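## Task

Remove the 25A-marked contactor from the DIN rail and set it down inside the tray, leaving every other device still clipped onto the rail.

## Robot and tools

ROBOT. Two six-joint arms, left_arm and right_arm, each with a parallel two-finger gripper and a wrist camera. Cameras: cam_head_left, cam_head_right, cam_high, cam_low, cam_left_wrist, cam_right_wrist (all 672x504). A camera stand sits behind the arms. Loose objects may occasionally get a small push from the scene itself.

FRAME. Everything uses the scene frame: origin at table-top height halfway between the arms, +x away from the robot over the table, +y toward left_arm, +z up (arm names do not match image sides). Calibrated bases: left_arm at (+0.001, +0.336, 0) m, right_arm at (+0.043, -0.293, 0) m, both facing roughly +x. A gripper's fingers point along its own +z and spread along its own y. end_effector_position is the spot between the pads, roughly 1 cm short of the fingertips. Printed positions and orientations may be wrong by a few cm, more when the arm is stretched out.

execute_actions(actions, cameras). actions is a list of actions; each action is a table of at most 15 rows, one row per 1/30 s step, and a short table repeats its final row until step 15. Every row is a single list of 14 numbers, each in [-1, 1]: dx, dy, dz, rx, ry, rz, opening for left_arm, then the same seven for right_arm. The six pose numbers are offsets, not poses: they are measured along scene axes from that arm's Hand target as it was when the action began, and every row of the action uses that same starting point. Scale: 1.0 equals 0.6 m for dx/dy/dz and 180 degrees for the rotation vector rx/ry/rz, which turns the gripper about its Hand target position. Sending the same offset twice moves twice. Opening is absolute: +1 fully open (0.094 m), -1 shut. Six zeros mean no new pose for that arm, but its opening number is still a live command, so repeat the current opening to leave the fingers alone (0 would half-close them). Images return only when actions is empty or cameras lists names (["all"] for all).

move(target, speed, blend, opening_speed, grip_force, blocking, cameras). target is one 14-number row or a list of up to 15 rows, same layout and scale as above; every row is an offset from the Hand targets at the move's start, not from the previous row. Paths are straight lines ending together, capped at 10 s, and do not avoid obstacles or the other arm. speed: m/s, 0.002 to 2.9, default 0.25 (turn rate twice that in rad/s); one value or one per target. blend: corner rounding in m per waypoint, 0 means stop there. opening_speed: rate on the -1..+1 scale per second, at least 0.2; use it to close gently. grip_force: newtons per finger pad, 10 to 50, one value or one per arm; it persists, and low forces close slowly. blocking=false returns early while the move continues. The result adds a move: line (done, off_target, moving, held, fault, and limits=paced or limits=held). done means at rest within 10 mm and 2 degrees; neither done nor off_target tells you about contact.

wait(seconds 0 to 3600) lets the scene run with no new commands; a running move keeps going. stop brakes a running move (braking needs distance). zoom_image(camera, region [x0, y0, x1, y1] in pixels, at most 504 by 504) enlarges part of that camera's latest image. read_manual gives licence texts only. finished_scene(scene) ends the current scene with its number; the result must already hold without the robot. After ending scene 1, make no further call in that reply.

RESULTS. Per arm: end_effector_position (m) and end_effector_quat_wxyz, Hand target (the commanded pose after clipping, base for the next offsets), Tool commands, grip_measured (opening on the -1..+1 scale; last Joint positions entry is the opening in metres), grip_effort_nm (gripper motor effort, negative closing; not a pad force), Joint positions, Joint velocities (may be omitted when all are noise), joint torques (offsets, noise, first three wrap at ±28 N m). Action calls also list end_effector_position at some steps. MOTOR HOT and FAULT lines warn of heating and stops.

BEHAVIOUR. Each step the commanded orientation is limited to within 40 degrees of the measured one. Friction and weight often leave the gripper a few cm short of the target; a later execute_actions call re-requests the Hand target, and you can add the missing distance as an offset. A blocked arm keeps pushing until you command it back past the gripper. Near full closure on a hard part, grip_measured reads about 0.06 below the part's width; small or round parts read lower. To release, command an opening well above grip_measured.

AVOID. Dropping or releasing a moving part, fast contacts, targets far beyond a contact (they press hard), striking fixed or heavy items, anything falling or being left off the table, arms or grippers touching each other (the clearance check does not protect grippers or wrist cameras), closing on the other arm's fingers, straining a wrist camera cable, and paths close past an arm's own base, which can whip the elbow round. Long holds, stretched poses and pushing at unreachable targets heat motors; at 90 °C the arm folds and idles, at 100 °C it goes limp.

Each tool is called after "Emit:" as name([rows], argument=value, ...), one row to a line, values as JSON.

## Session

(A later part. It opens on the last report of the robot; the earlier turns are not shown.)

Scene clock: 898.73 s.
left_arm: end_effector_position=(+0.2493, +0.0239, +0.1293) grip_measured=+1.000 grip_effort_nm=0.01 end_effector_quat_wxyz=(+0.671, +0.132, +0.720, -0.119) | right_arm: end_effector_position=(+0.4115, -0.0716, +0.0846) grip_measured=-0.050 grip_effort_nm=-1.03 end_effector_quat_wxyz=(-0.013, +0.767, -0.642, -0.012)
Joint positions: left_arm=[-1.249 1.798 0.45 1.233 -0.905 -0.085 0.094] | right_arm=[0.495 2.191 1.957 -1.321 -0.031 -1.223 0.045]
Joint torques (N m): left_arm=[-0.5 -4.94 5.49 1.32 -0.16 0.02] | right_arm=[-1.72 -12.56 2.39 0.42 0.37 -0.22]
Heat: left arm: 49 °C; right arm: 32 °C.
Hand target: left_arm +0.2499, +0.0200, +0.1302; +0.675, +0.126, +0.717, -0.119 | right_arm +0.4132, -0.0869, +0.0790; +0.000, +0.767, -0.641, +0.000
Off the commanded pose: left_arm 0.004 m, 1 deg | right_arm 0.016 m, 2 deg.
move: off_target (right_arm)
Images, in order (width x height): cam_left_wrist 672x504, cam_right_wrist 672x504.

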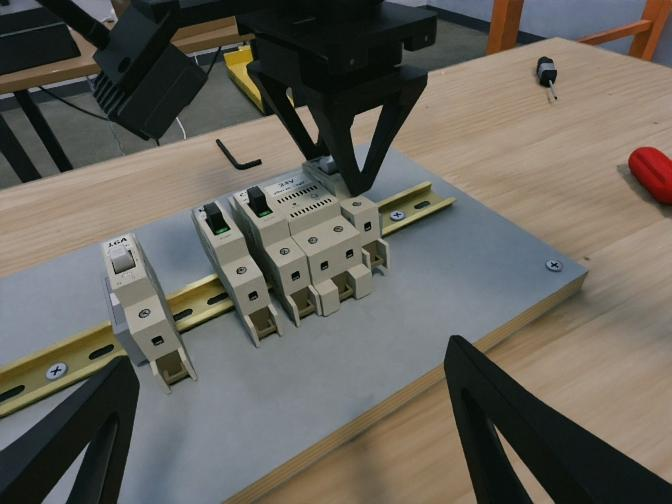

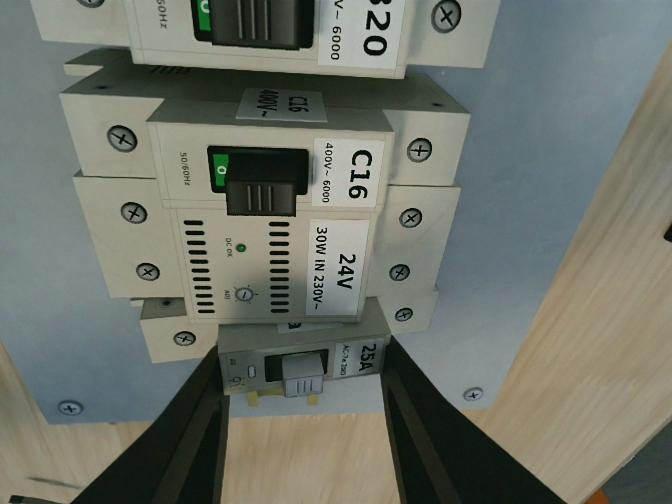

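Emit:
move(target=[0, 0, 0, 0, 0, 0, 1, 0.0046, -0.033, 0, 0, 0, 0, -0.12], cameras=["cam_right_wrist", "cam_left_wrist"], speed=0.03)

Emit:
zoom_image(camera="cam_left_wrist", region=[250, 100, 450, 300])

Scene clock: 911.87 s.
left_arm: end_effector_position=(+0.2493, +0.0239, +0.1293) grip_measured=+1.000 grip_effort_nm=0.01 end_effector_quat_wxyz=(+0.671, +0.132, +0.720, -0.119) | right_arm: end_effector_position=(+0.4119, -0.0729, +0.0845) grip_measured=-0.050 grip_effort_nm=-1.03 end_effector_quat_wxyz=(-0.033, +0.766, -0.641, -0.037)
Joint positions: left_arm=[-1.249 1.798 0.45 1.233 -0.905 -0.085 0.094] | right_arm=[0.466 2.168 1.917 -1.286 -0.092 -1.251 0.045]
Joint torques (N m): left_arm=[-0.53 -5.01 5.37 1.31 -0.17 0.02] | right_arm=[-2.95 -12.71 2.35 0.22 1 -0.36]
Heat: left arm: 49 °C; right arm: 33 °C.
Hand target: left_arm +0.2499, +0.0200, +0.1302; +0.675, +0.126, +0.717, -0.119 | right_arm +0.4160, -0.1067, +0.0790; +0.000, +0.767, -0.641, +0.000
Off the commanded pose: left_arm 0.004 m, 1 deg | right_arm 0.034 m, 6 deg.
move: off_target (right_arm)
Images, in order (width x height): cam_left_wrist 672x504, cam_right_wrist 672x504.

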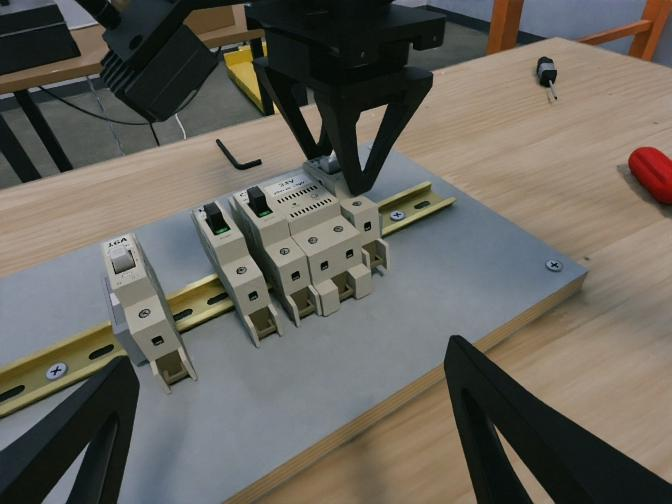

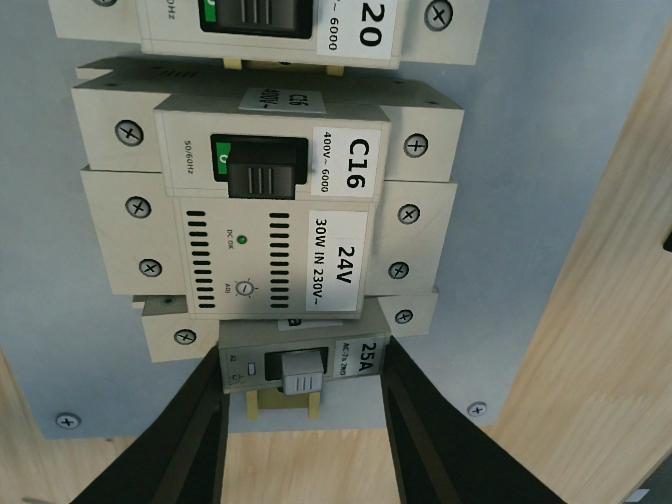

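Scaled by 2.520 from the camera's image (finer frame: 960x720).

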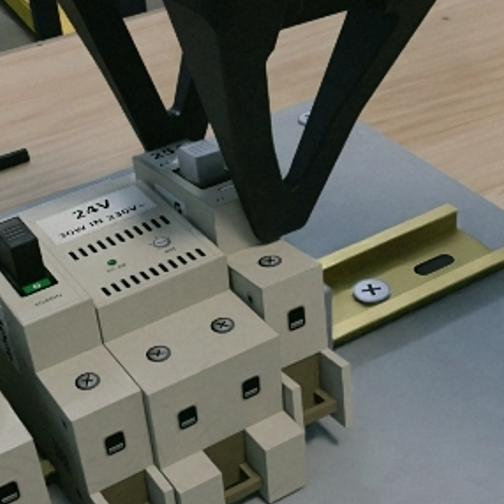

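Emit:
move(target=[0, 0, 0, 0, 0, 0, 1, 0.0092, -0.066, 0, 0, 0, 0, -0.12], cameras=["cam_right_wrist", "cam_left_wrist"], speed=0.04)

Emit:
zoom_image(camera="cam_left_wrist", region=[250, 100, 450, 300])

Scene clock: 921.40 s.
left_arm: end_effector_position=(+0.2493, +0.0239, +0.1293) grip_measured=+1.000 grip_effort_nm=0.01 end_effector_quat_wxyz=(+0.671, +0.132, +0.720, -0.119) | right_arm: end_effector_position=(+0.4122, -0.0754, +0.0844) grip_measured=-0.052 grip_effort_nm=-1.03 end_effector_quat_wxyz=(-0.069, +0.769, -0.629, -0.089)
Joint positions: left_arm=[-1.249 1.798 0.45 1.233 -0.905 -0.085 0.094] | right_arm=[0.407 2.141 1.858 -1.239 -0.22 -1.328 0.045]
Joint torques (N m): left_arm=[-0.49 -5.04 5.35 1.29 -0.15 0] | right_arm=[-5.57 -13.78 2.45 -0.15 2.28 -0.5]
Heat: left arm: 49 °C; right arm: 33 °C.
Hand target: left_arm +0.2499, +0.0200, +0.1302; +0.675, +0.126, +0.717, -0.119 | right_arm +0.4216, -0.1462, +0.0791; +0.000, +0.767, -0.641, +0.000
Off the commanded pose: left_arm 0.004 m, 1 deg | right_arm 0.072 m, 13 deg.
move: off_target (right_arm)
Images, in order (width x height): cam_left_wrist 672x504, cam_right_wrist 672x504.

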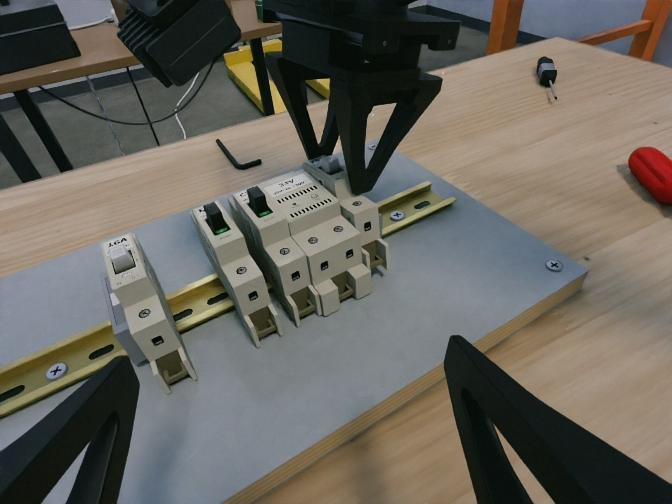

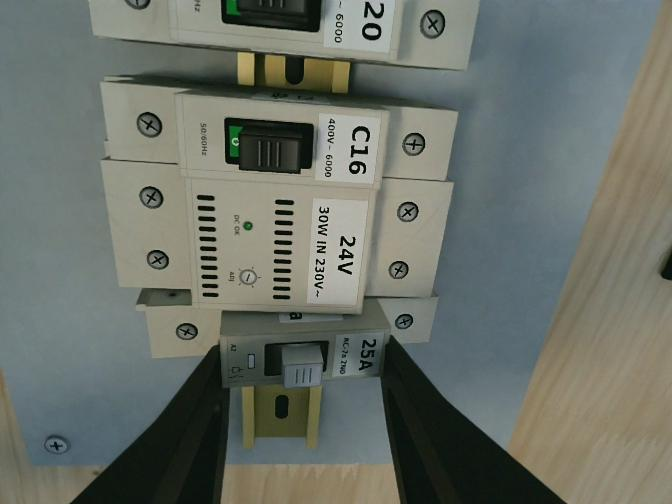

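Scaled by 2.520 from the camera's image (finer frame: 960x720).

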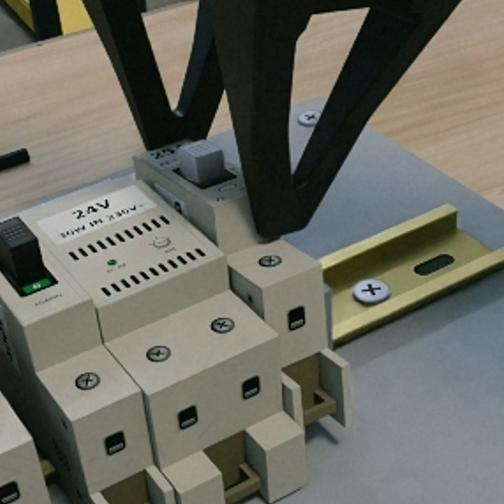

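Emit:
move(target=[0, 0, 0, 0, 0, 0, 1, -0.0157, 0.1298, 0.009, 0, 0, 0, -0.12], cameras=["cam_left_wrist"], speed=0.05)

Emit:
zoom_image(camera="cam_left_wrist", region=[250, 100, 450, 300])

Scene clock: 952.93 s.
left_arm: end_effector_position=(+0.2493, +0.0239, +0.1293) grip_measured=+1.000 grip_effort_nm=0.01 end_effector_quat_wxyz=(+0.671, +0.132, +0.720, -0.119) | right_arm: end_effector_position=(+0.4096, -0.0701, +0.0862) grip_measured=-0.053 grip_effort_nm=-1.03 end_effector_quat_wxyz=(-0.007, +0.768, -0.641, -0.002)
Joint positions: left_arm=[-1.249 1.798 0.45 1.233 -0.905 -0.085 0.094] | right_arm=[0.509 2.191 1.964 -1.331 -0.009 -1.211 0.044]
Joint torques (N m): left_arm=[-0.5 -5 5.24 1.31 -0.16 0.01] | right_arm=[0.36 -9.91 7.79 0.14 0.12 0.03]
Heat: left arm: 50 °C; right arm: 34 °C.
Hand target: left_arm +0.2499, +0.0200, +0.1302; +0.675, +0.126, +0.717, -0.119 | right_arm +0.4122, -0.0684, +0.0845; +0.000, +0.767, -0.641, +0.000
Off the commanded pose: left_arm 0.004 m, 1 deg | right_arm 0.004 m, 1 deg.
move: done

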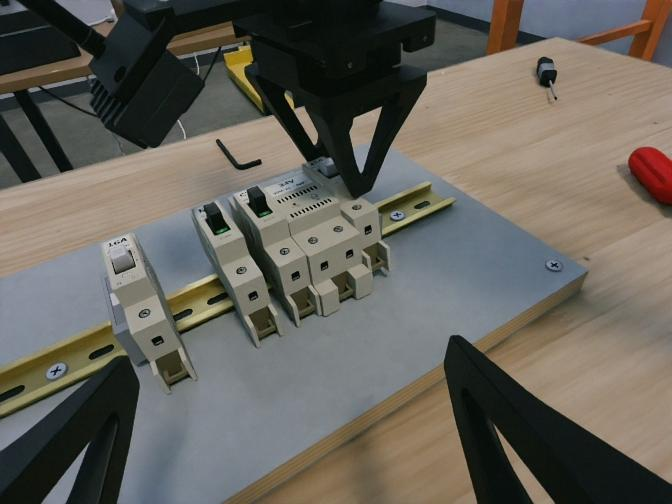

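Scaled by 2.520 from the camera's image (finer frame: 960x720).

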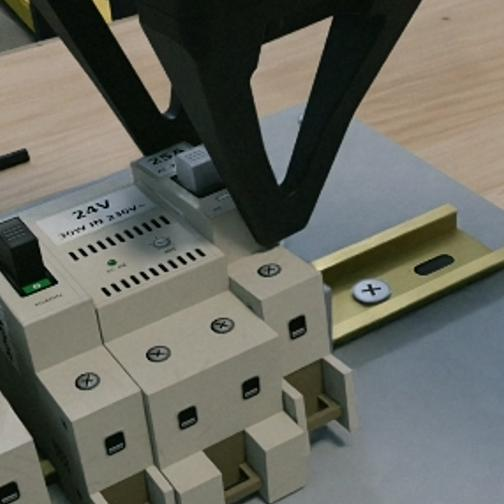

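Emit:
move(target=[0, 0, 0, 0, 0, 0, 1, 0.0107, 0.001, 0.0035, -0.0062, 0.044, 0, -0.12], cameras=["cam_left_wrist"], speed=0.03)

Emit:
zoom_image(camera="cam_left_wrist", region=[250, 100, 450, 300])

Scene clock: 966.27 s.
left_arm: end_effector_position=(+0.2493, +0.0239, +0.1293) grip_measured=+1.000 grip_effort_nm=0.01 end_effector_quat_wxyz=(+0.671, +0.132, +0.720, -0.119) | right_arm: end_effector_position=(+0.4151, -0.0691, +0.0881) grip_measured=-0.053 grip_effort_nm=-1.03 end_effector_quat_wxyz=(+0.039, +0.766, -0.641, -0.035)
Joint positions: left_arm=[-1.249 1.798 0.45 1.233 -0.905 -0.085 0.094] | right_arm=[0.493 2.366 2.26 -1.562 -0.038 -1.228 0.044]
Joint torques (N m): left_arm=[-0.58 -5.09 5.5 1.31 -0.14 -0.01] | right_arm=[-0.61 -10.93 7.72 -0.03 -0.13 -0.09]
Heat: left arm: 50 °C; right arm: 34 °C.
Hand target: left_arm +0.2499, +0.0200, +0.1302; +0.675, +0.126, +0.717, -0.119 | right_arm +0.4185, -0.0678, +0.0866; +0.052, +0.765, -0.640, -0.047
Off the commanded pose: left_arm 0.004 m, 1 deg | right_arm 0.004 m, 2 deg.
joint sent to its limit (right arm) — joint 4 (wrist pitch), lower limit. The joint targets still meet the commanded pose.
move: done

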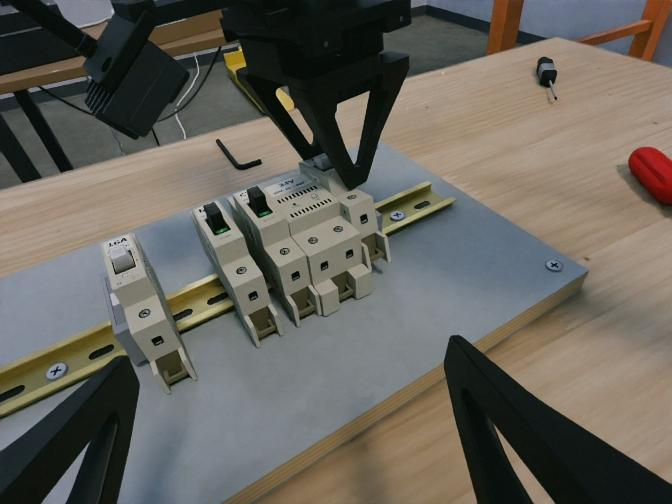

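Scaled by 2.520 from the camera's image (finer frame: 960x720).

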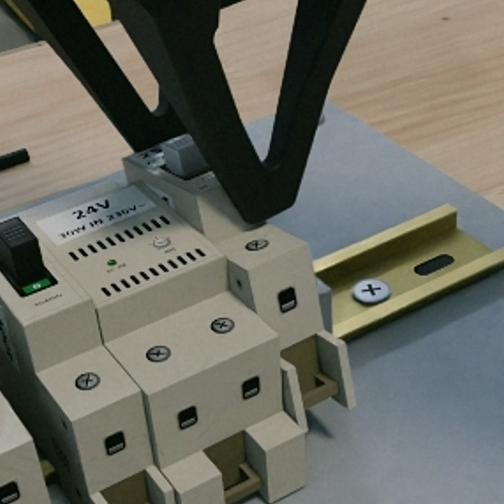

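Emit:
move(target=[0, 0, 0, 0, 0, 0, 1, 0.0167, 0.003, 0.033, 0, 0, 0, -0.12], cameras=["cam_left_wrist", "cam_right_wrist"], speed=0.03)

Emit:
zoom_image(camera="cam_left_wrist", region=[250, 100, 450, 300])

Scene clock: 994.07 s.
left_arm: end_effector_position=(+0.2493, +0.0239, +0.1293) grip_measured=+1.000 grip_effort_nm=0.01 end_effector_quat_wxyz=(+0.671, +0.132, +0.720, -0.119) | right_arm: end_effector_position=(+0.4223, -0.0680, +0.0957) grip_measured=-0.053 grip_effort_nm=-1.03 end_effector_quat_wxyz=(+0.024, +0.766, -0.641, -0.032)
Joint positions: left_arm=[-1.249 1.798 0.45 1.233 -0.905 -0.085 0.094] | right_arm=[0.485 2.37 2.3 -1.569 -0.042 -1.234 0.044]
Joint torques (N m): left_arm=[-0.54 -5.19 5.41 1.31 -0.16 0] | right_arm=[-0.57 -13.15 7.91 0.09 -0.1 -0.06]
Heat: left arm: 50 °C; right arm: 35 °C.
Hand target: left_arm +0.2499, +0.0200, +0.1302; +0.675, +0.126, +0.717, -0.119 | right_arm +0.4286, -0.0659, +0.1064; +0.052, +0.766, -0.640, -0.046
Off the commanded pose: left_arm 0.004 m, 1 deg | right_arm 0.013 m, 4 deg.
joint sent to its limit (right arm) — joint 4 (wrist pitch), lower limit. The joint targets are off in orientation, not in position.
move: off_target (right_arm)

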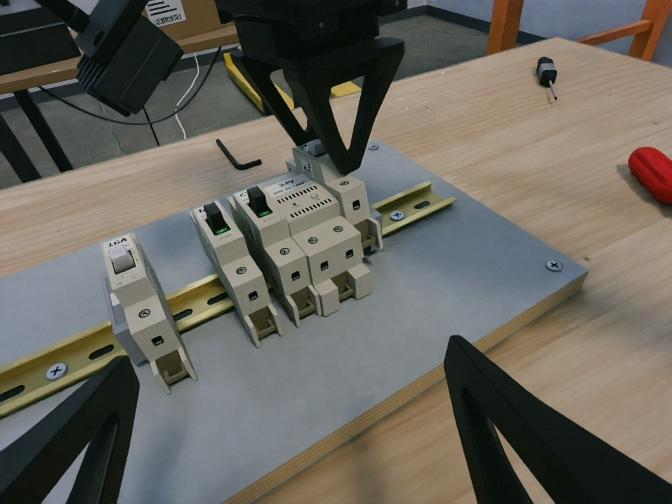

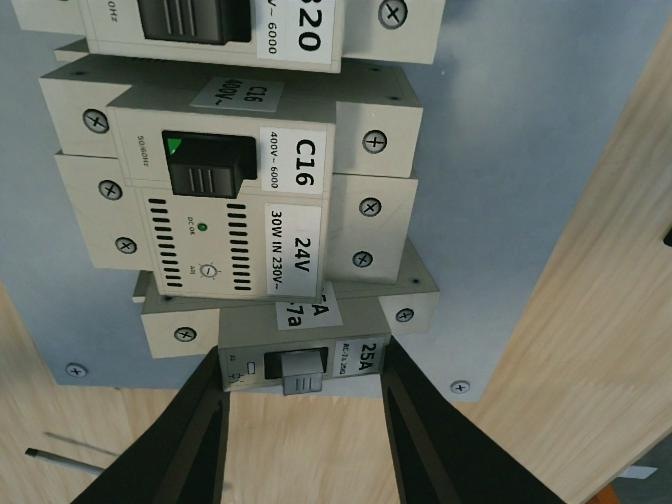

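Scaled by 2.520 from the camera's image (finer frame: 960x720).

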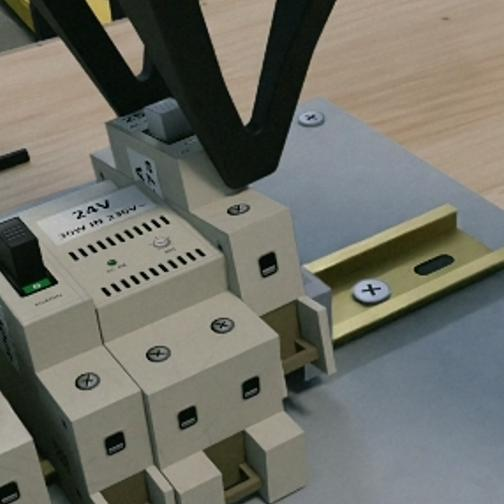

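Emit:
move(target=[0, 0, 0, 0, 0, 0, 1, 0.005, 0.0, 0.09, 0, 0, 0, -0.12], cameras=["cam_left_wrist", "cam_right_wrist"], speed=0.05)

Emit:
zoom_image(camera="cam_left_wrist", region=[230, 60, 480, 310])

Scene clock: 1052.57 s.
left_arm: end_effector_position=(+0.2493, +0.0239, +0.1293) grip_measured=+1.000 grip_effort_nm=0.01 end_effector_quat_wxyz=(+0.671, +0.132, +0.720, -0.119) | right_arm: end_effector_position=(+0.4258, -0.0678, +0.1158) grip_measured=-0.053 grip_effort_nm=-1.03 end_effector_quat_wxyz=(+0.000, +0.766, -0.642, -0.022)
Joint positions: left_arm=[-1.249 1.798 0.45 1.233 -0.905 -0.085 0.094] | right_arm=[0.481 2.33 2.313 -1.569 -0.042 -1.235 0.044]
Joint torques (N m): left_arm=[-0.53 -4.94 5.34 1.31 -0.11 0.02] | right_arm=[-0.57 -19.07 7.94 0.18 -0.11 -0.05]
Heat: left arm: 50 °C; right arm: 36 °C.
Hand target: left_arm +0.2499, +0.0200, +0.1302; +0.675, +0.126, +0.717, -0.119 | right_arm +0.4316, -0.0660, +0.1603; +0.052, +0.766, -0.640, -0.046
Off the commanded pose: left_arm 0.004 m, 1 deg | right_arm 0.045 m, 7 deg.
joint sent to its limit (right arm) — joint 4 (wrist pitch), lower limit. The joint targets are off in orientation, not in position.
move: off_target (right_arm)

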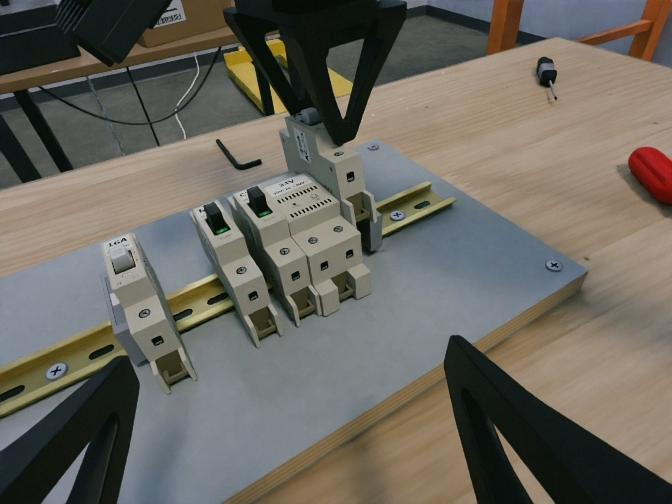

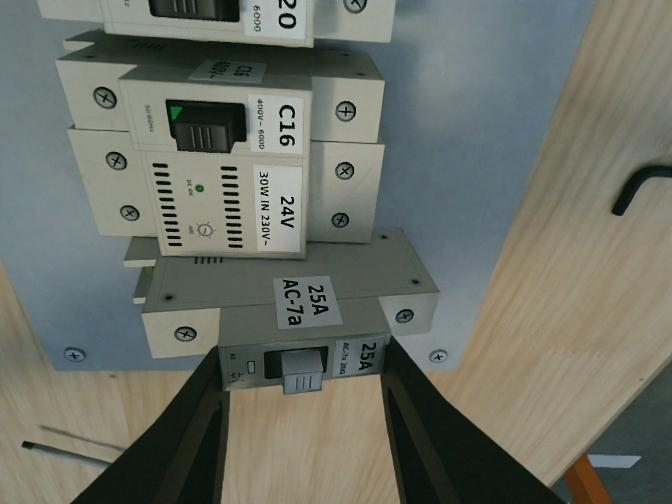

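Scaled by 2.016 from the camera's image (finer frame: 960x720).

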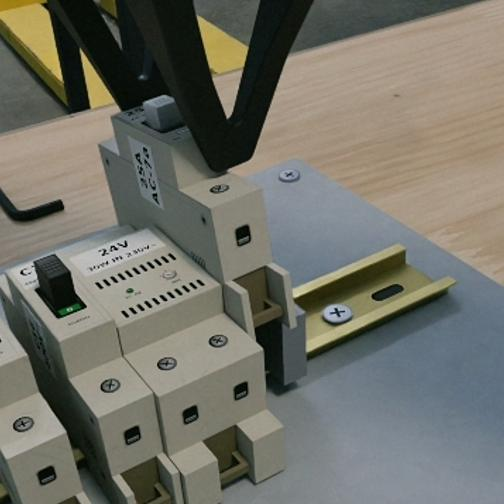

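Emit:
zoom_image(camera="cam_left_wrist", region=[330, 170, 410, 270])

Emit:
execute_actions(actions=[], cameras=["cam_head_left", "cam_low", "cam_high", "cam_head_right"])

Emit:
zoom_image(camera="cam_head_left", region=[280, 170, 380, 245])

Emit:
zoom_image(camera="cam_high", region=[350, 180, 430, 280])

Scaled by 5.040 from the camera's image (finer frame: 960x720).

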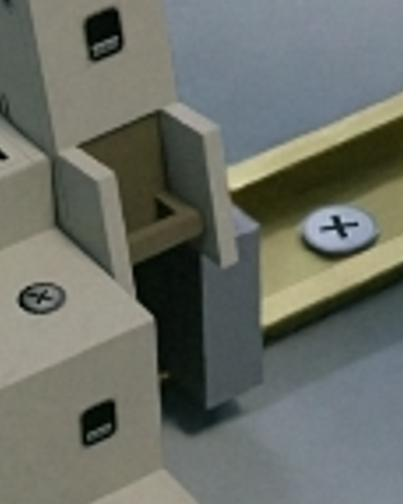

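Scene clock: 1077.00 s.
left_arm: end_effector_position=(+0.2493, +0.0239, +0.1293) grip_measured=+1.000 grip_effort_nm=0.01 end_effector_quat_wxyz=(+0.671, +0.132, +0.720, -0.119) | right_arm: end_effector_position=(+0.4258, -0.0678, +0.1158) grip_measured=-0.053 grip_effort_nm=-1.03 end_effector_quat_wxyz=(+0.000, +0.766, -0.642, -0.022)
Joint positions: left_arm=[-1.249 1.798 0.45 1.233 -0.905 -0.085 0.094] | right_arm=[0.481 2.33 2.313 -1.569 -0.042 -1.235 0.044]
Joint velocities: within noise
Joint torques (N m): left_arm=[-0.49 -5.07 5.42 1.33 -0.14 0.04] | right_arm=[-0.55 -19.07 7.95 0.19 -0.11 -0.04]
Heat: left arm: 50 °C; right arm: 43 °C.
Hand target: left_arm +0.2499, +0.0200, +0.1302; +0.675, +0.126, +0.717, -0.119 | right_arm +0.4316, -0.0660, +0.1603; +0.052, +0.766, -0.640, -0.046
Tool commands: left_gripper/opening=+1.0 right_gripper/opening=-0.12
Off the commanded pose: left_arm 0.004 m, 1 deg | right_arm 0.045 m, 7 deg.
Images, in order (width x height): cam_head_left 672x504, cam_head_right 672x504, cam_high 672x504, cam_low 672x504.

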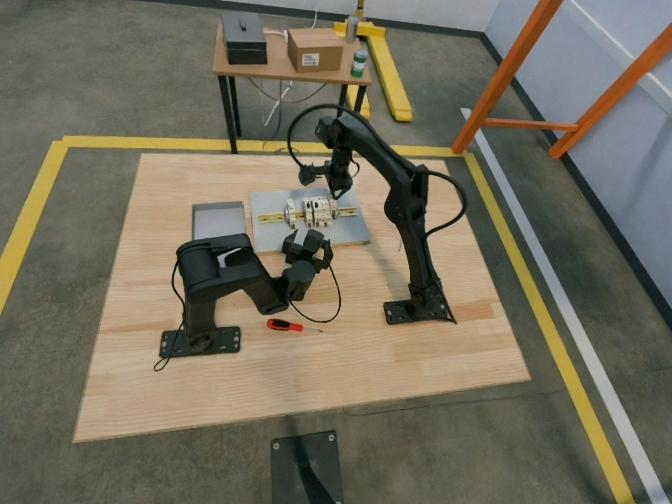

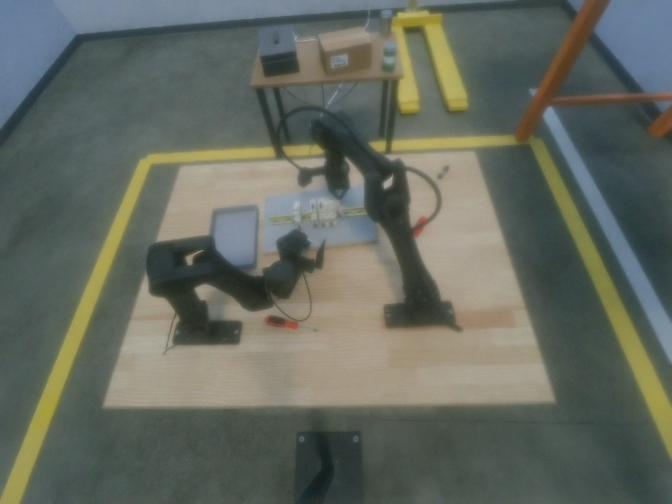

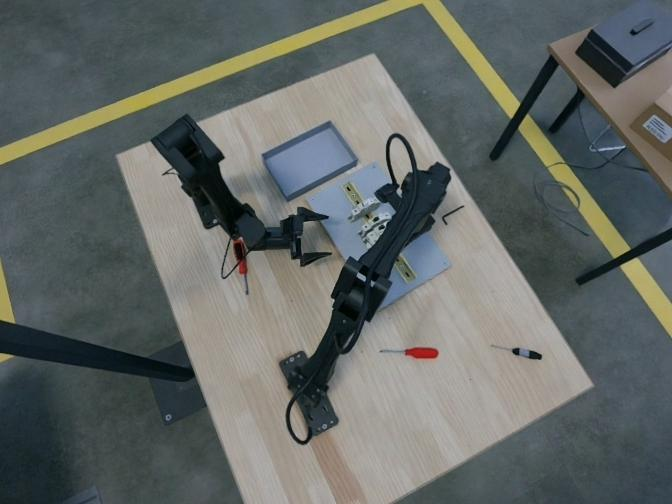

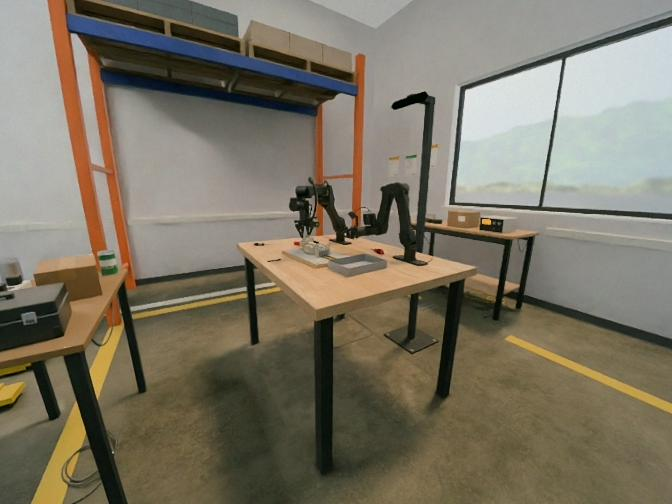

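Scaled by 5.040 from the camera's image (finer frame: 960x720).

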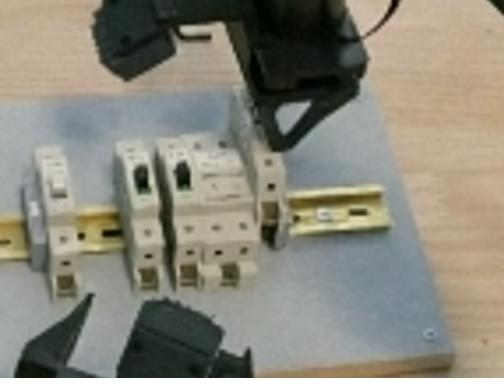

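Scaled by 5.040 from the camera's image (finer frame: 960x720).

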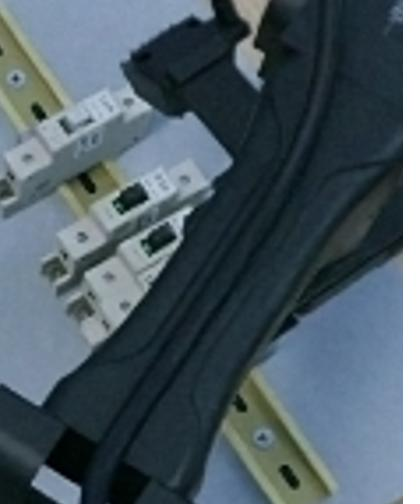

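Emit:
move(target=[0, 0, 0, 0, 0, 0, 1, -0.01, 0.0, 0.025, 0, 0, 0, -0.12], cameras=["cam_left_wrist", "cam_right_wrist"], speed=0.05)

Emit:
zoom_image(camera="cam_left_wrist", region=[230, 60, 480, 310])

Scene clock: 1117.13 s.
left_arm: end_effector_position=(+0.2493, +0.0239, +0.1293) grip_measured=+1.000 grip_effort_nm=0.01 end_effector_quat_wxyz=(+0.671, +0.132, +0.720, -0.119) | right_arm: end_effector_position=(+0.4256, -0.0679, +0.1314) grip_measured=-0.053 grip_effort_nm=-1.03 end_effector_quat_wxyz=(-0.018, +0.766, -0.642, -0.016)
Joint positions: left_arm=[-1.249 1.798 0.45 1.233 -0.905 -0.085 0.094] | right_arm=[0.481 2.293 2.313 -1.569 -0.042 -1.235 0.044]
Joint torques (N m): left_arm=[-0.54 -4.98 5.39 1.29 -0.12 0.02] | right_arm=[-0.05 -19.34 6.79 0.25 -0.12 0.02]
Heat: left arm: 50 °C; right arm: 49 °C.
Hand target: left_arm +0.2499, +0.0200, +0.1302; +0.675, +0.126, +0.717, -0.119 | right_arm +0.4256, -0.0660, +0.1754; +0.052, +0.766, -0.639, -0.046
Off the commanded pose: left_arm 0.004 m, 1 deg | right_arm 0.044 m, 9 deg.
joint sent to its limit (right arm) — joint 4 (wrist pitch), lower limit. The joint targets are off in orientation, not in position.
move: off_target (right_arm)

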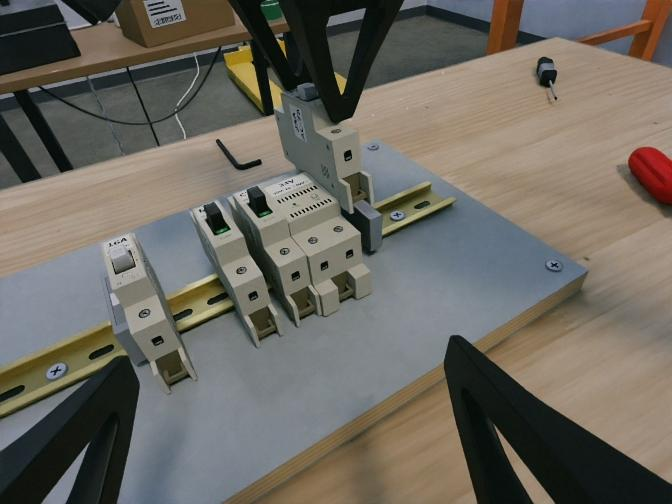

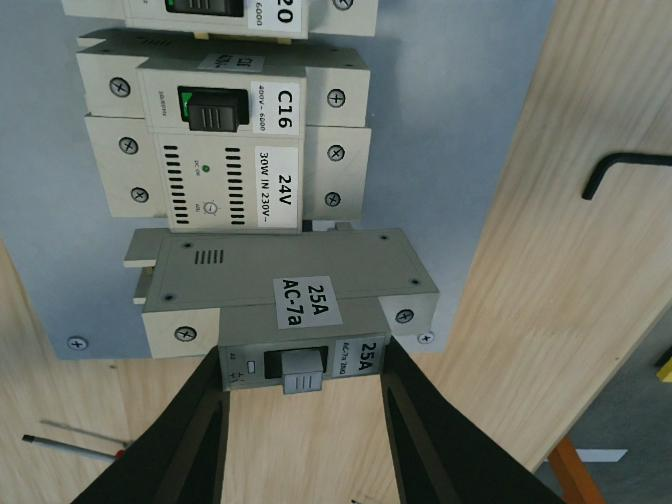

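Scaled by 2.016 from the camera's image (finer frame: 960x720).

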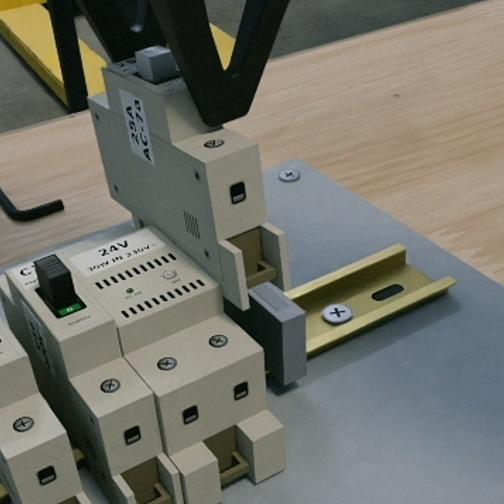

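Emit:
move([
  [-0.083, 0.4667, 0.12, 0.3829, 0.3213, -0.2657, 1, -0.0593, -0.015, 0.0243, 0.0062, -0.044, 0, -0.12],
  [-0.083, 0.4667, 0.12, 0.3829, 0.3213, -0.2657, 0.45, -0.226, 0.01, 0.0077, 0.0062, -0.044, 0, -0.12],
  [-0.083, 0.4667, 0.12, 0.3829, 0.3213, -0.2657, 0.45, -0.376, 0.11, -0.0757, 0.0062, -0.044, 0, -0.12],
], blend=[0.0, 0.03, 0], speed=[0.2, 0.12, 0.12], cameras=["cam_left_wrist", "cam_right_wrist", "cam_head_left", "cam_high"])

Scene clock: 1178.50 s.
left_arm: end_effector_position=(+0.2021, +0.2972, +0.1947) grip_measured=+0.453 grip_effort_nm=-0.14 end_effector_quat_wxyz=(+0.035, +0.643, +0.765, +0.018) | right_arm: end_effector_position=(+0.2013, -0.0027, +0.1108) grip_measured=-0.053 grip_effort_nm=-1.03 end_effector_quat_wxyz=(+0.037, +0.767, -0.641, +0.008)
Joint positions: left_arm=[-0.178 1.28 1.333 -1.545 0.003 1.205 0.068] | right_arm=[1.039 1.867 1.586 -1.364 0.002 -0.679 0.044]
Joint torques (N m): left_arm=[0.77 -4.38 6.99 -0.14 -0.02 0.02] | right_arm=[0.44 -14.63 4.15 0.34 -0.01 0.03]
Heat: left arm: 48 °C; right arm: 50 °C.
Hand target: left_arm +0.2001, +0.3000, +0.2023; -0.001, +0.643, +0.766, +0.000 | right_arm +0.2000, +0.0001, +0.1300; +0.000, +0.767, -0.641, +0.000
Off the commanded pose: left_arm 0.008 m, 5 deg | right_arm 0.019 m, 4 deg.
joint sent to its limit (left arm) — joint 4 (wrist pitch), lower limit. The joint targets are off in orientation, not in position.
move: off_target (left_arm, right_arm); blend cut to 0 m at target 2; target 2's new opening was sent with left_arm's hand 0.008 m and 5 deg from that target
Images, in order (width x height): cam_head_left 672x504, cam_high 672x504, cam_left_wrist 672x504, cam_right_wrist 672x504.

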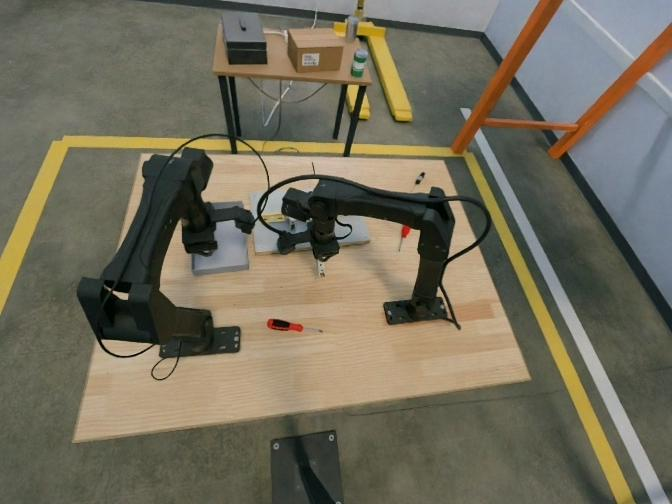

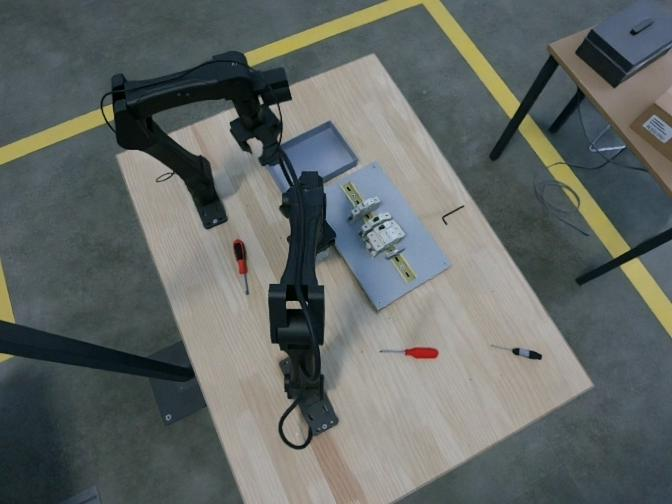

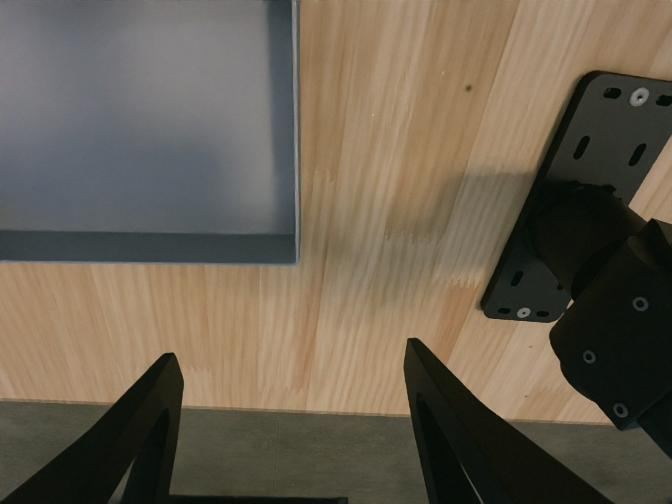

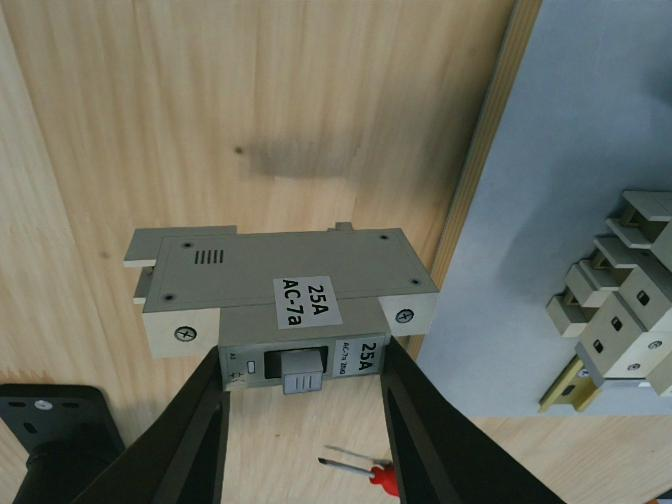

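Emit:
move([
  [0, 0, 0, 0, 0, 0, 0.45, -0.0583, 0, 0, 0, 0, 0, -0.12],
  [0, 0, 0, 0, 0, 0, 0.45, -0.0583, 0, -0.075, 0, 0, 0, -0.12],
], speed=0.08, cameras=["cam_right_wrist"])

Scene clock: 1192.70 s.
left_arm: end_effector_position=(+0.2019, +0.2973, +0.1946) grip_measured=+0.453 grip_effort_nm=-0.14 end_effector_quat_wxyz=(+0.035, +0.644, +0.764, +0.018) | right_arm: end_effector_position=(+0.1658, -0.0045, +0.0723) grip_measured=-0.053 grip_effort_nm=-1.03 end_effector_quat_wxyz=(+0.028, +0.766, -0.642, +0.010)
Joint positions: left_arm=[-0.178 1.28 1.333 -1.546 0.003 1.207 0.068] | right_arm=[1.136 1.806 1.354 -1.178 0.002 -0.58 0.044]
Joint torques (N m): left_arm=[0.65 -4.37 6.95 -0.13 -0.01 0.01] | right_arm=[0.57 -12.56 4.08 0.37 0 0.02]
Heat: left arm: 45 °C; right arm: 50 °C.
Hand target: left_arm +0.2001, +0.3000, +0.2023; -0.001, +0.643, +0.766, +0.000 | right_arm +0.1649, +0.0001, +0.0850; +0.000, +0.767, -0.641, +0.000
Off the commanded pose: left_arm 0.008 m, 5 deg | right_arm 0.013 m, 3 deg.
joint sent to its limit (left arm) — joint 4 (wrist pitch), lower limit. The joint targets are off in orientation, not in position.
move: off_target (right_arm)

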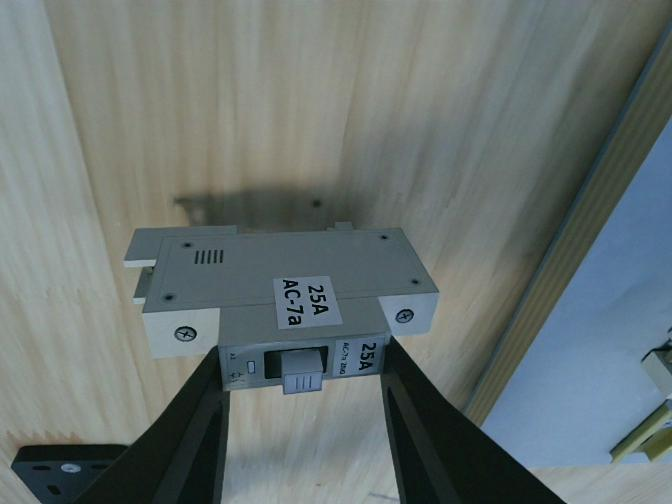

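Emit:
move(target=[0, 0, 0, 0, 0, 0, 0.45, 0, 0, -0.018, 0.0178, -0.0066, 0, -0.12], speed=0.05, cameras=["cam_right_wrist", "cam_head_left"])

Emit:
zoom_image(camera="cam_head_left", region=[270, 230, 370, 305])

Scene clock: 1213.20 s.
left_arm: end_effector_position=(+0.2019, +0.2973, +0.1946) grip_measured=+0.453 grip_effort_nm=-0.14 end_effector_quat_wxyz=(+0.035, +0.644, +0.764, +0.018) | right_arm: end_effector_position=(+0.1649, -0.0073, +0.0627) grip_measured=-0.053 grip_effort_nm=-1.03 end_effector_quat_wxyz=(+0.005, +0.766, -0.642, +0.003)
Joint positions: left_arm=[-0.178 1.28 1.333 -1.546 0.003 1.207 0.068] | right_arm=[1.136 1.759 1.259 -1.082 0.004 -0.58 0.044]
Joint torques (N m): left_arm=[0.62 -4.42 6.83 -0.09 -0.01 0.05] | right_arm=[0.46 -12.12 3.88 0.63 -0.05 0]
Heat: left arm: 42 °C; right arm: 49 °C.
Hand target: left_arm +0.2001, +0.3000, +0.2023; -0.001, +0.643, +0.766, +0.000 | right_arm +0.1650, +0.0001, +0.0742; -0.028, +0.767, -0.641, -0.010
Off the commanded pose: left_arm 0.008 m, 5 deg | right_arm 0.014 m, 4 deg.
joint sent to its limit (left arm) — joint 4 (wrist pitch), lower limit. The joint targets are off in orientation, not in position.
move: off_target (right_arm)
Images, in order (width x height): cam_head_left 672x504, cam_right_wrist 672x504.

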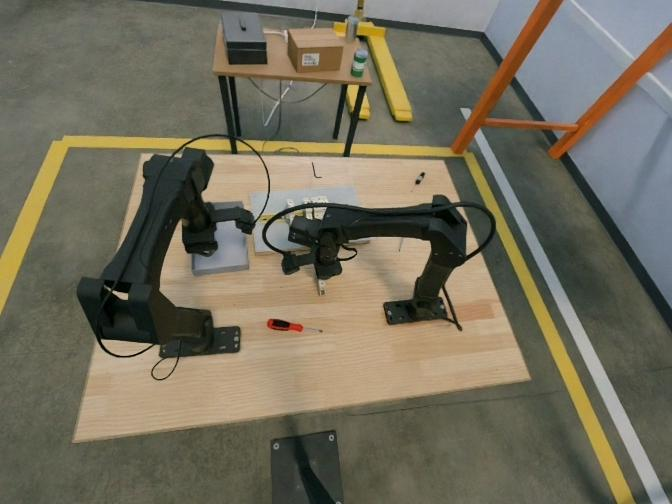

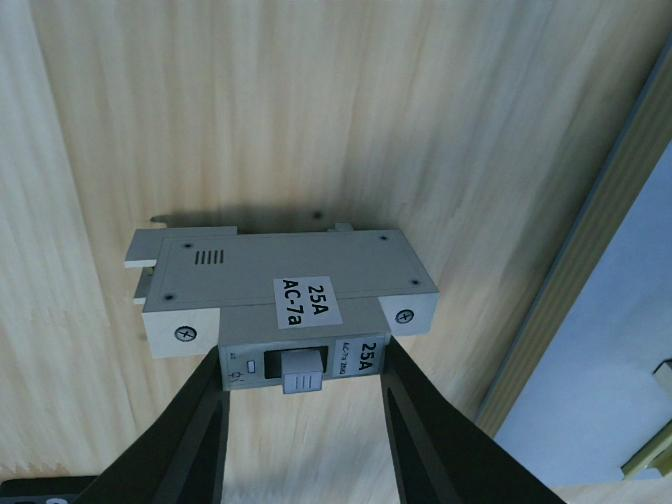

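Scaled by 5.040 from the camera's image (finer frame: 960x720).

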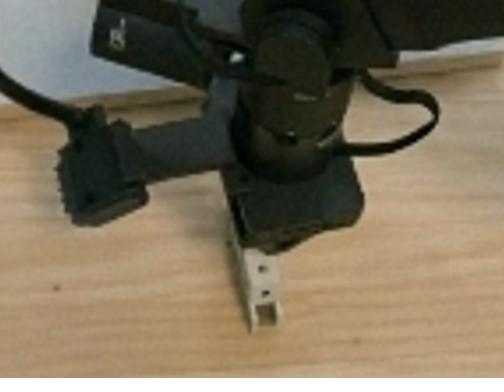

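Emit:
move(target=[0, 0, 0, 0, 0, 0, 0.45, 0, 0, -0.01, 0, 0, 0, -0.12], speed=0.03)

Emit:
move(target=[0, 0, 0, 0, 0, 0, 0.45, 0, 0, -0.007, 0, 0, 0, -0.12], speed=0.03, cameras=["cam_right_wrist"])

Scene clock: 1230.17 s.
left_arm: end_effector_position=(+0.2019, +0.2973, +0.1946) grip_measured=+0.453 grip_effort_nm=-0.14 end_effector_quat_wxyz=(+0.035, +0.644, +0.764, +0.018) | right_arm: end_effector_position=(+0.1651, -0.0067, +0.0620) grip_measured=-0.053 grip_effort_nm=-1.03 end_effector_quat_wxyz=(-0.001, +0.766, -0.642, +0.002)
Joint positions: left_arm=[-0.178 1.28 1.333 -1.546 0.003 1.207 0.068] | right_arm=[1.136 1.75 1.246 -1.065 0.004 -0.58 0.044]
Joint torques (N m): left_arm=[0.65 -4.4 6.99 -0.12 -0.01 0.01] | right_arm=[0.42 -10.86 3.44 0.73 -0.06 0.01]
Heat: left arm: 42 °C; right arm: 45 °C.
Hand target: left_arm +0.2001, +0.3000, +0.2023; -0.001, +0.643, +0.766, +0.000 | right_arm +0.1650, +0.0001, +0.0681; -0.028, +0.767, -0.641, -0.010
Off the commanded pose: left_arm 0.008 m, 5 deg | right_arm 0.009 m, 3 deg.
joint sent to its limit (left arm) — joint 4 (wrist pitch), lower limit. The joint targets are off in orientation, not in position.
move: off_target (right_arm)

Scene clock: 1230.70 s.
left_arm: end_effector_position=(+0.2019, +0.2973, +0.1946) grip_measured=+0.453 grip_effort_nm=-0.14 end_effector_quat_wxyz=(+0.035, +0.644, +0.764, +0.018) | right_arm: end_effector_position=(+0.1650, -0.0069, +0.0617) grip_measured=-0.053 grip_effort_nm=-1.03 end_effector_quat_wxyz=(-0.004, +0.766, -0.642, +0.001)
Joint positions: left_arm=[-0.178 1.28 1.333 -1.546 0.003 1.207 0.068] | right_arm=[1.136 1.744 1.238 -1.057 0.004 -0.58 0.044]
Joint torques (N m): left_arm=[0.75 -4.48 6.93 -0.15 -0.01 0.02] | right_arm=[0.46 -9.92 3.21 0.81 -0.05 0]
Heat: left arm: 42 °C; right arm: 45 °C.
Hand target: left_arm +0.2001, +0.3000, +0.2023; -0.001, +0.643, +0.766, +0.000 | right_arm +0.1650, +0.0001, +0.0639; -0.028, +0.767, -0.641, -0.010
Off the commanded pose: left_arm 0.008 m, 5 deg | right_arm 0.007 m, 3 deg.
joint sent to its limit (left arm) — joint 4 (wrist pitch), lower limit. The joint targets are off in orientation, not in position.
move: off_target (right_arm)

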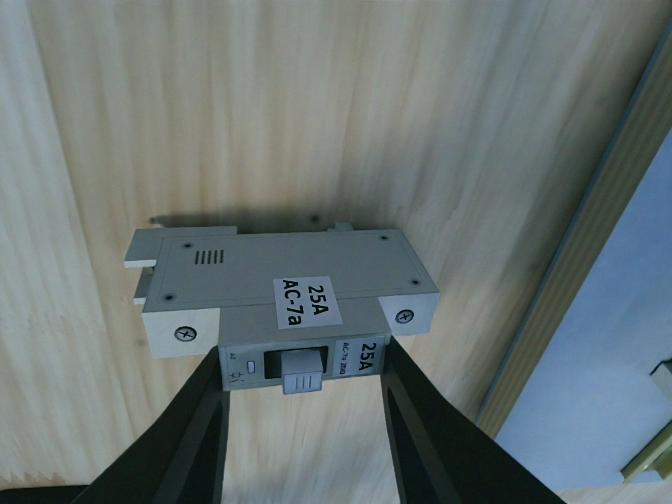

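Emit:
move([
  [0, 0, 0, 0, 0, 0, 0.45, 0, 0, 0.01, 0, 0, 0, -0.12],
  [0, 0, 0, 0, 0, 0, 0.45, 0, 0, 0.01, 0, 0, 0, 0.45],
], speed=0.03, opening_speed=0.4, cameras=["cam_right_wrist", "cam_head_left"])

Emit:
zoom_image(camera="cam_head_left", region=[270, 230, 370, 305])

Scene clock: 1250.83 s.
left_arm: end_effector_position=(+0.2019, +0.2973, +0.1946) grip_measured=+0.453 grip_effort_nm=-0.14 end_effector_quat_wxyz=(+0.035, +0.644, +0.764, +0.018) | right_arm: end_effector_position=(+0.1655, -0.0058, +0.0618) grip_measured=+0.447 grip_effort_nm=0.11 end_effector_quat_wxyz=(-0.007, +0.766, -0.642, +0.000)
Joint positions: left_arm=[-0.178 1.28 1.333 -1.546 0.003 1.207 0.068] | right_arm=[1.136 1.743 1.237 -1.051 0.004 -0.58 0.068]
Joint torques (N m): left_arm=[0.7 -4.51 6.94 -0.12 -0.02 0.01] | right_arm=[0.43 -10.44 4.42 0.54 -0.05 0.01]
Heat: left arm: 42 °C; right arm: 43 °C.
Hand target: left_arm +0.2001, +0.3000, +0.2023; -0.001, +0.643, +0.766, +0.000 | right_arm +0.1650, +0.0000, +0.0699; -0.028, +0.767, -0.641, -0.010
Off the commanded pose: left_arm 0.008 m, 5 deg | right_arm 0.010 m, 3 deg.
joint sent to its limit (left arm) — joint 4 (wrist pitch), lower limit. The joint targets are off in orientation, not in position.
move: off_target (right_arm); target 2's new opening was sent with right_arm's hand 0.011 m and 3 deg from that target
Images, in order (width x height): cam_head_left 672x504, cam_right_wrist 672x504.

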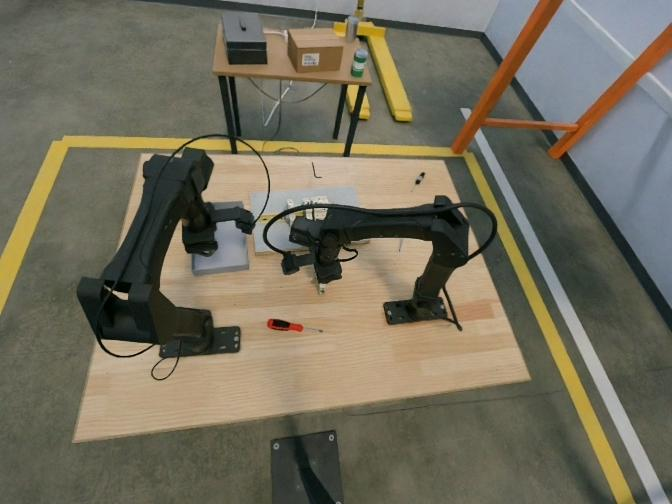

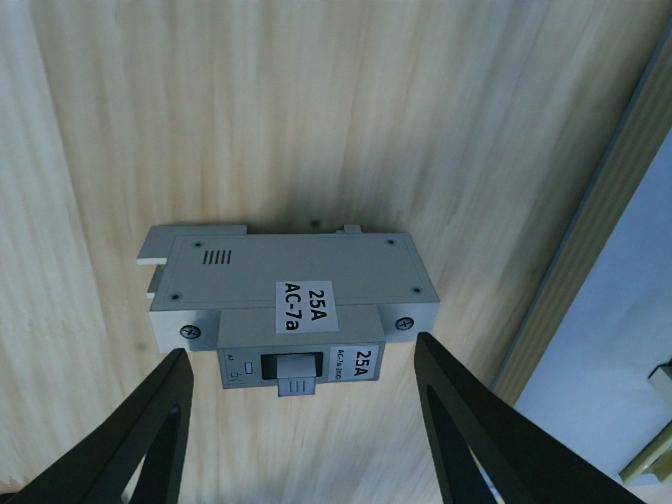

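Scaled by 5.040 from the camera's image (finer frame: 960x720).

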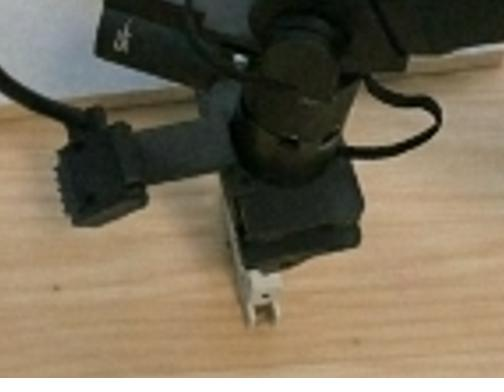

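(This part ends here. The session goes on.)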